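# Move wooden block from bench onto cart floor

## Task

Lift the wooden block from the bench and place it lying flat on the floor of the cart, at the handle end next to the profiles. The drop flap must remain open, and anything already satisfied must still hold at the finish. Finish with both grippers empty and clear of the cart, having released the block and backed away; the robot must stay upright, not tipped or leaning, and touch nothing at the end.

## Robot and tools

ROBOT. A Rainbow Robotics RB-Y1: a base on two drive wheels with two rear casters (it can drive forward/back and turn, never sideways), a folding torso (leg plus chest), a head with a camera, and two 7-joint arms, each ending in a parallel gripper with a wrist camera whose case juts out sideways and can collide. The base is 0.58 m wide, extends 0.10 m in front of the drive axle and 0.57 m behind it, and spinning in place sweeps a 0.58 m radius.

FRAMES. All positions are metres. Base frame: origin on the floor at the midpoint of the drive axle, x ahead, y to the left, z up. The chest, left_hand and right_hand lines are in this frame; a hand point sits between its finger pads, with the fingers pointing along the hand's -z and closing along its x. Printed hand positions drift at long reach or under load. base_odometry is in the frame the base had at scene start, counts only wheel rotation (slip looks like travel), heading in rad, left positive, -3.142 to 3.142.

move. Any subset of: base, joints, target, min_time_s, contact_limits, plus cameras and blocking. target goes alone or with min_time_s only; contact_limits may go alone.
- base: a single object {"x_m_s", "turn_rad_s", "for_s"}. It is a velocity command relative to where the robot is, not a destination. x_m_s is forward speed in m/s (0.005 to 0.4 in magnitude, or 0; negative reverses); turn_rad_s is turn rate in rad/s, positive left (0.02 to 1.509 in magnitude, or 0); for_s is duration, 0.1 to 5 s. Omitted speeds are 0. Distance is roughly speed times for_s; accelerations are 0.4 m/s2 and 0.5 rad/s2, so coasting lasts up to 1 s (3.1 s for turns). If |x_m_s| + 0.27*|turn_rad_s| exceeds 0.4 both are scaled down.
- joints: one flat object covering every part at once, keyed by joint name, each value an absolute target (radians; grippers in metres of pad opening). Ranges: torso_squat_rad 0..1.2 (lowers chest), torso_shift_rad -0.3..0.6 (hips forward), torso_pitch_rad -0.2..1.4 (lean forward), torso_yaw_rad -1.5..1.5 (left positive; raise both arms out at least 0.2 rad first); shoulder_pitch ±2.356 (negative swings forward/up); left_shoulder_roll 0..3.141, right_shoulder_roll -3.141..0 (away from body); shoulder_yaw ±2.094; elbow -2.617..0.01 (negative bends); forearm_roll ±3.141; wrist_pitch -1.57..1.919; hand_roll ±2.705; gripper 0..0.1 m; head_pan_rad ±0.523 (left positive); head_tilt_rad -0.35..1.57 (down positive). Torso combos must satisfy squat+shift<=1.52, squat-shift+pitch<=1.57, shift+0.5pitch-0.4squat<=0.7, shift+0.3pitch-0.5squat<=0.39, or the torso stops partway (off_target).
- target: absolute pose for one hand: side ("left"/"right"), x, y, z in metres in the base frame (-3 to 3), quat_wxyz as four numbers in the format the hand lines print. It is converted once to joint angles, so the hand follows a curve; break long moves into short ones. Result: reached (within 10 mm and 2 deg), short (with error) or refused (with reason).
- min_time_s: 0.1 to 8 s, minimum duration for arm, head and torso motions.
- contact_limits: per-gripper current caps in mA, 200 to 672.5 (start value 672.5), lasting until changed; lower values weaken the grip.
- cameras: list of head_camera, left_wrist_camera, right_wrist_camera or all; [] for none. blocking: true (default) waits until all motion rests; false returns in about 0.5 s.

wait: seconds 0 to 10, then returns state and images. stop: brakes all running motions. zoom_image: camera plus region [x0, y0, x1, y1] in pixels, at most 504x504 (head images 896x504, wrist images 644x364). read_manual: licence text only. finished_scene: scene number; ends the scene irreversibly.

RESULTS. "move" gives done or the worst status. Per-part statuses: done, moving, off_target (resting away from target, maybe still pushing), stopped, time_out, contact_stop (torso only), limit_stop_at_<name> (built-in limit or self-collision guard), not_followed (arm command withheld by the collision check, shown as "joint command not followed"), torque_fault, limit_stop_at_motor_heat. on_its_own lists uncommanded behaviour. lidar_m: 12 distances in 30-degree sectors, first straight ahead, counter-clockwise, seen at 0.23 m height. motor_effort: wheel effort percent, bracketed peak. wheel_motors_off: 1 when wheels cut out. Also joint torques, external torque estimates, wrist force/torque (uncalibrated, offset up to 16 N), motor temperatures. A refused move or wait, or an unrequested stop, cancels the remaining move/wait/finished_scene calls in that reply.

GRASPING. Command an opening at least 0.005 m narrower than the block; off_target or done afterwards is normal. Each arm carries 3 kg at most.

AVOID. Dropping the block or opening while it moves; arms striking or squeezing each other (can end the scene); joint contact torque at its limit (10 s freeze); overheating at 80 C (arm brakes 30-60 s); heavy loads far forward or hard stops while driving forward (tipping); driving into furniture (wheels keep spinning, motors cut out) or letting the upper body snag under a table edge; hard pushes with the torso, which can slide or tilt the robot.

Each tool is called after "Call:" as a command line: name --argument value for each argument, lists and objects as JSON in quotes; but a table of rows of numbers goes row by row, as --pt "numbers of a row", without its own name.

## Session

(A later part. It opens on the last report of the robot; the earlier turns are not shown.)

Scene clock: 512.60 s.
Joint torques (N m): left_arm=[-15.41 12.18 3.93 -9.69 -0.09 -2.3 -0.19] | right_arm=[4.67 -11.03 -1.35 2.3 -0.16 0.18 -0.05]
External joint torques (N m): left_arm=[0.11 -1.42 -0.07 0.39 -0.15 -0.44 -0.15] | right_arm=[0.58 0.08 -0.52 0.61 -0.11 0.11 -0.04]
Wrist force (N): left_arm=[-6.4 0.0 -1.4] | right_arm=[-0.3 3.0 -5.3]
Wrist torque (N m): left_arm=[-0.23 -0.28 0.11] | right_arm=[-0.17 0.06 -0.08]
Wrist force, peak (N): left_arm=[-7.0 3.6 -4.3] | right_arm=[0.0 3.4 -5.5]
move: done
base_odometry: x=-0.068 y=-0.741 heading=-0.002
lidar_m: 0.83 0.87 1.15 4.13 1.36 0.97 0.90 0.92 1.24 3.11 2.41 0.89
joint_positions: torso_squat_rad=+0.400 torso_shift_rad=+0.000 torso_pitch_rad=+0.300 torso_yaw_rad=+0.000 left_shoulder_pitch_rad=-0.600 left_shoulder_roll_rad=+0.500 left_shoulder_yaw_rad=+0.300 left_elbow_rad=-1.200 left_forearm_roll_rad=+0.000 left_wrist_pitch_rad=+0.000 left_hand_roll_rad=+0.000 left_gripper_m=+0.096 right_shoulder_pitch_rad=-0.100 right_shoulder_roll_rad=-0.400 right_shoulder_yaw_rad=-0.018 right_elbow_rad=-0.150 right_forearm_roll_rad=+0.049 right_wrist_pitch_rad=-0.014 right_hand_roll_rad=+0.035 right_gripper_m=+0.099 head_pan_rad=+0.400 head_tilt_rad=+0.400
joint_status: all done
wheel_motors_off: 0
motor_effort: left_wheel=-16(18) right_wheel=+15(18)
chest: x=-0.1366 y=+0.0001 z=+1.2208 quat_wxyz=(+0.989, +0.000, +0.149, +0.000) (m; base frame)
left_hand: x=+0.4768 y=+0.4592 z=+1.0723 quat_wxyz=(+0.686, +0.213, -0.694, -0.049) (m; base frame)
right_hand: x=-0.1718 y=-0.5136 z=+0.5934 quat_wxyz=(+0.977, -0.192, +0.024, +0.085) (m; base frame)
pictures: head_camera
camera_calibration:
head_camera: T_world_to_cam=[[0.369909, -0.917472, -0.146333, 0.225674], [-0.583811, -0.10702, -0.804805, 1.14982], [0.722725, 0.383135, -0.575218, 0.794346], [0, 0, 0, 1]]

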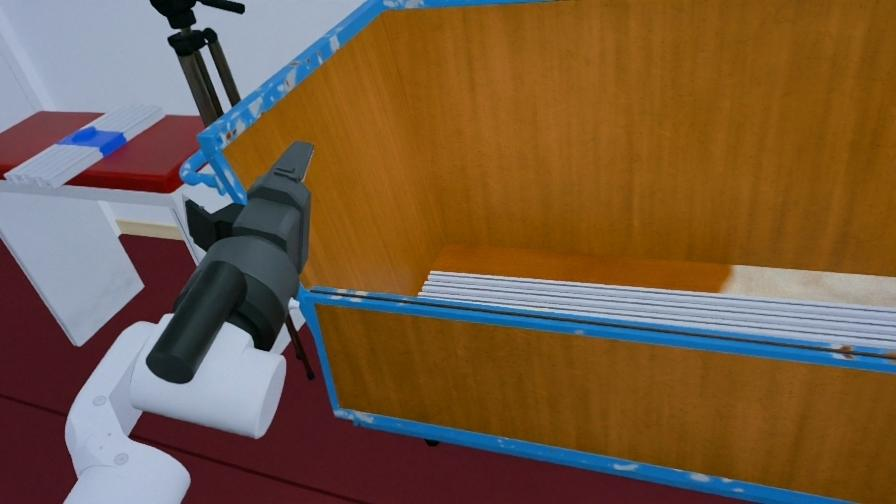

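Call:
move --joints '{"torso_squat_rad": 0.2, "torso_pitch_rad": 0.3, "left_shoulder_pitch_rad": -0.25, "left_shoulder_roll_rad": 0.2, "left_shoulder_yaw_rad": 0.0, "left_elbow_rad": -0.2, "right_shoulder_pitch_rad": -0.25, "right_shoulder_roll_rad": -0.2, "head_pan_rad": 0.35, "head_tilt_rad": 0.75}' --min_time_s 2 --cameras '[]'

Call:
move --base '{"x_m_s": 0.2, "for_s": 2.0}' --cameras '["head_camera"]'

Call:
zoom_image --camera "head_camera" --region '[150, 0, 600, 300]'

Scene clock: 516.43 s.
Joint torques (N m): left_arm=[-1.22 4.44 0.48 -0.5 -0.14 -0.63 -0.11] | right_arm=[-1.01 -4 -0.84 0.78 -0.15 -0.22 -0.07]
External joint torques (N m): left_arm=[-0.69 -1 0 -0.23 -0.16 -0.26 -0.1] | right_arm=[-1.06 1.72 -0.44 0.52 -0.16 0.02 -0.07]
Wrist force (N): left_arm=[-1.5 0.4 -7.9] | right_arm=[-1.7 1.9 -5.6]
Wrist torque (N m): left_arm=[-0.26 -0.06 0.04] | right_arm=[-0.13 -0.06 -0.11]
Wrist force, peak (N): left_arm=[-4.3 1.0 -7.1] | right_arm=[-1.4 3.0 -5.7]
move: done
base_odometry: x=-0.068 y=-0.741 heading=-0.002
lidar_m: 0.83 0.86 1.13 4.11 1.37 0.97 0.88 0.91 1.24 3.13 2.42 0.90
joint_positions: torso_squat_rad=+0.200 torso_shift_rad=+0.000 torso_pitch_rad=+0.300 torso_yaw_rad=+0.000 left_shoulder_pitch_rad=-0.250 left_shoulder_roll_rad=+0.200 left_shoulder_yaw_rad=+0.000 left_elbow_rad=-0.200 left_forearm_roll_rad=+0.000 left_wrist_pitch_rad=+0.000 left_hand_roll_rad=+0.000 left_gripper_m=+0.096 right_shoulder_pitch_rad=-0.250 right_shoulder_roll_rad=-0.200 right_shoulder_yaw_rad=-0.018 right_elbow_rad=-0.150 right_forearm_roll_rad=+0.049 right_wrist_pitch_rad=-0.014 right_hand_roll_rad=+0.035 right_gripper_m=+0.099 head_pan_rad=+0.350 head_tilt_rad=+0.750
joint_status: all done
wheel_motors_off: 0
motor_effort: left_wheel=-16(17) right_wheel=+16(19)
chest: x=-0.1365 y=+0.0001 z=+1.2621 quat_wxyz=(+0.989, +0.000, +0.149, +0.000) (m; base frame)
left_hand: x=-0.0523 y=+0.3546 z=+0.5877 quat_wxyz=(+0.992, +0.088, -0.071, -0.054) (m; base frame)
right_hand: x=-0.0733 y=-0.3582 z=+0.5872 quat_wxyz=(+0.991, -0.092, -0.050, +0.086) (m; base frame)
pictures: none

Scene clock: 519.30 s.
Joint torques (N m): left_arm=[-0.43 4.42 0.73 -0.38 -0.19 -0.63 -0.25] | right_arm=[0.59 -3.84 -0.77 0.71 -0.14 -0.24 0]
External joint torques (N m): left_arm=[0.11 -1.03 0.25 -0.11 -0.21 -0.26 -0.25] | right_arm=[0.53 1.88 -0.38 0.44 -0.14 -0.01 0]
Wrist force (N): left_arm=[-1.3 1.5 -7.5] | right_arm=[-1.1 1.9 -5.6]
Wrist torque (N m): left_arm=[-0.34 0.00 0.08] | right_arm=[-0.15 0.00 -0.10]
Wrist force, peak (N): left_arm=[-0.6 1.5 -8.3] | right_arm=[-1.4 2.0 -6.2]
move: done
base_odometry: x=+0.332 y=-0.741 heading=-0.003
lidar_m: 0.44 0.45 0.61 4.33 1.95 1.39 1.29 1.34 1.77 4.49 1.83 0.47
base_status: done (sent for 2 of 2 s)
joint_positions: torso_squat_rad=+0.200 torso_shift_rad=+0.000 torso_pitch_rad=+0.300 torso_yaw_rad=+0.000 left_shoulder_pitch_rad=-0.250 left_shoulder_roll_rad=+0.200 left_shoulder_yaw_rad=+0.000 left_elbow_rad=-0.200 left_forearm_roll_rad=+0.000 left_wrist_pitch_rad=+0.000 left_hand_roll_rad=+0.000 left_gripper_m=+0.096 right_shoulder_pitch_rad=-0.250 right_shoulder_roll_rad=-0.200 right_shoulder_yaw_rad=-0.018 right_elbow_rad=-0.150 right_forearm_roll_rad=+0.049 right_wrist_pitch_rad=-0.014 right_hand_roll_rad=+0.035 right_gripper_m=+0.099 head_pan_rad=+0.350 head_tilt_rad=+0.750
wheel_motors_off: 0
motor_effort: left_wheel=-18(36) right_wheel=+19(41)
chest: x=-0.1365 y=+0.0001 z=+1.2621 quat_wxyz=(+0.989, +0.000, +0.149, +0.000) (m; base frame)
left_hand: x=-0.0521 y=+0.3546 z=+0.5877 quat_wxyz=(+0.992, +0.088, -0.071, -0.054) (m; base frame)
right_hand: x=-0.0731 y=-0.3582 z=+0.5872 quat_wxyz=(+0.991, -0.092, -0.050, +0.086) (m; base frame)
pictures: head_camera
camera_calibration:
head_camera: T_world_to_cam=[[0.31554, -0.939893, -0.130523, 0.205751], [-0.809015, -0.194578, -0.554647, 0.808478], [0.495912, 0.280608, -0.821785, 1.16201], [0, 0, 0, 1]]

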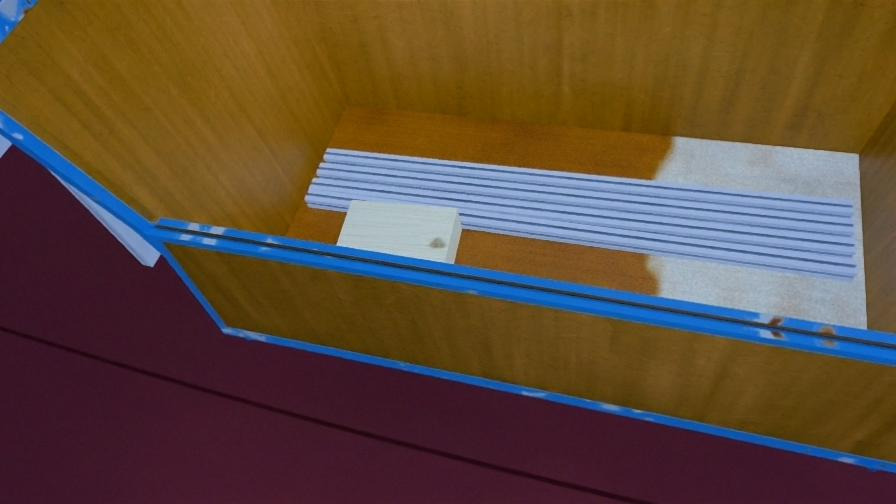

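Scaled by 1.120 from the camera's 896x504 image, which has a finer 1280x720 frame.

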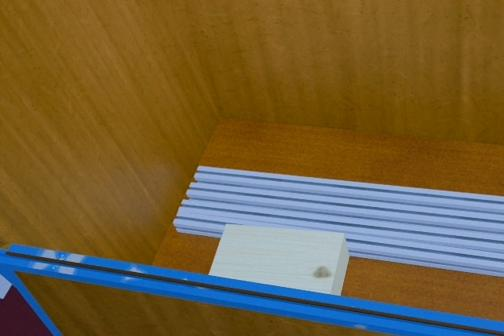

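Call:
zoom_image --camera "head_camera" --region '[280, 170, 520, 300]'

Scaled by 2.100 from the camera's 896x504 image, which has a finer 1280x720 frame.

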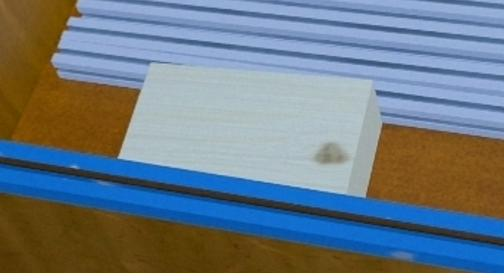

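Call:
move --base '{"x_m_s": -0.2, "for_s": 1.5}' --cameras '["head_camera"]'

Call:
finished_scene --scene 2

Scene clock: 533.20 s.
Joint torques (N m): left_arm=[-0.88 4.07 0.42 0.06 -0.06 -0.64 -0.17] | right_arm=[0.52 -4.55 -0.98 0.74 -0.09 -0.13 0.06]
External joint torques (N m): left_arm=[-0.34 -1.38 -0.06 0.33 -0.08 -0.27 -0.17] | right_arm=[0.48 1.17 -0.59 0.48 -0.1 0.11 0.06]
Wrist force (N): left_arm=[-0.4 1.7 -6.6] | right_arm=[-1.5 1.7 -5.3]
Wrist torque (N m): left_arm=[-0.40 0.10 0.09] | right_arm=[-0.12 -0.05 -0.07]
Wrist force, peak (N): left_arm=[-1.6 1.9 -8.1] | right_arm=[-1.2 2.1 -6.1]
move: done
base_odometry: x=+0.032 y=-0.740 heading=-0.005
lidar_m: 0.73 0.76 1.00 4.62 1.54 1.08 0.98 1.03 1.36 3.41 2.27 0.79
base_status: done (sent for 1.5 of 1.5 s)
joint_positions: torso_squat_rad=+0.200 torso_shift_rad=+0.000 torso_pitch_rad=+0.300 torso_yaw_rad=+0.000 left_shoulder_pitch_rad=-0.250 left_shoulder_roll_rad=+0.200 left_shoulder_yaw_rad=+0.000 left_elbow_rad=-0.200 left_forearm_roll_rad=+0.000 left_wrist_pitch_rad=+0.000 left_hand_roll_rad=+0.000 left_gripper_m=+0.096 right_shoulder_pitch_rad=-0.250 right_shoulder_roll_rad=-0.200 right_shoulder_yaw_rad=-0.018 right_elbow_rad=-0.150 right_forearm_roll_rad=+0.049 right_wrist_pitch_rad=-0.014 right_hand_roll_rad=+0.035 right_gripper_m=+0.099 head_pan_rad=+0.350 head_tilt_rad=+0.750
wheel_motors_off: 0
motor_effort: left_wheel=-26(39) right_wheel=+25(49)
chest: x=-0.1366 y=+0.0001 z=+1.2622 quat_wxyz=(+0.989, +0.000, +0.149, +0.000) (m; base frame)
left_hand: x=-0.0521 y=+0.3547 z=+0.5878 quat_wxyz=(+0.992, +0.088, -0.071, -0.054) (m; base frame)
right_hand: x=-0.0730 y=-0.3581 z=+0.5872 quat_wxyz=(+0.991, -0.092, -0.050, +0.086) (m; base frame)
pictures: head_camera
camera_calibration:
head_camera: T_world_to_cam=[[0.315552, -0.939896, -0.130471, 0.205715], [-0.808945, -0.19458, -0.554749, 0.808566], [0.496019, 0.280596, -0.821724, 1.16199], [0, 0, 0, 1]]

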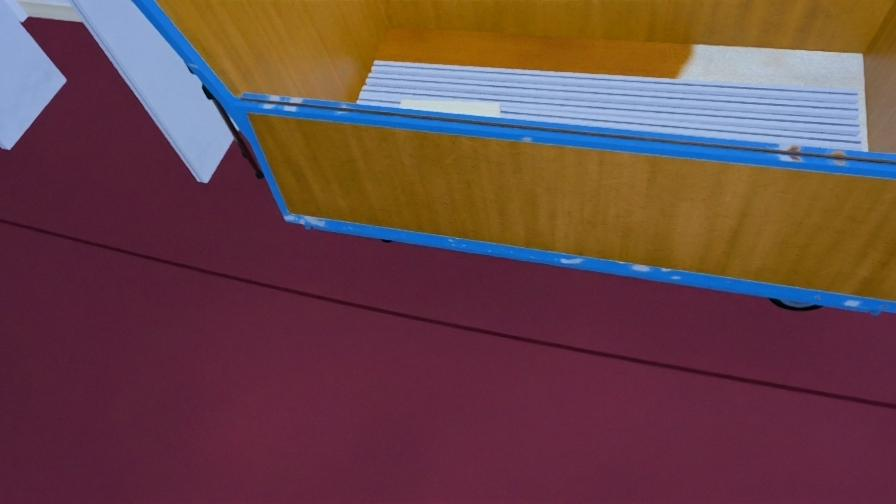

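The scene is finished: the task was done.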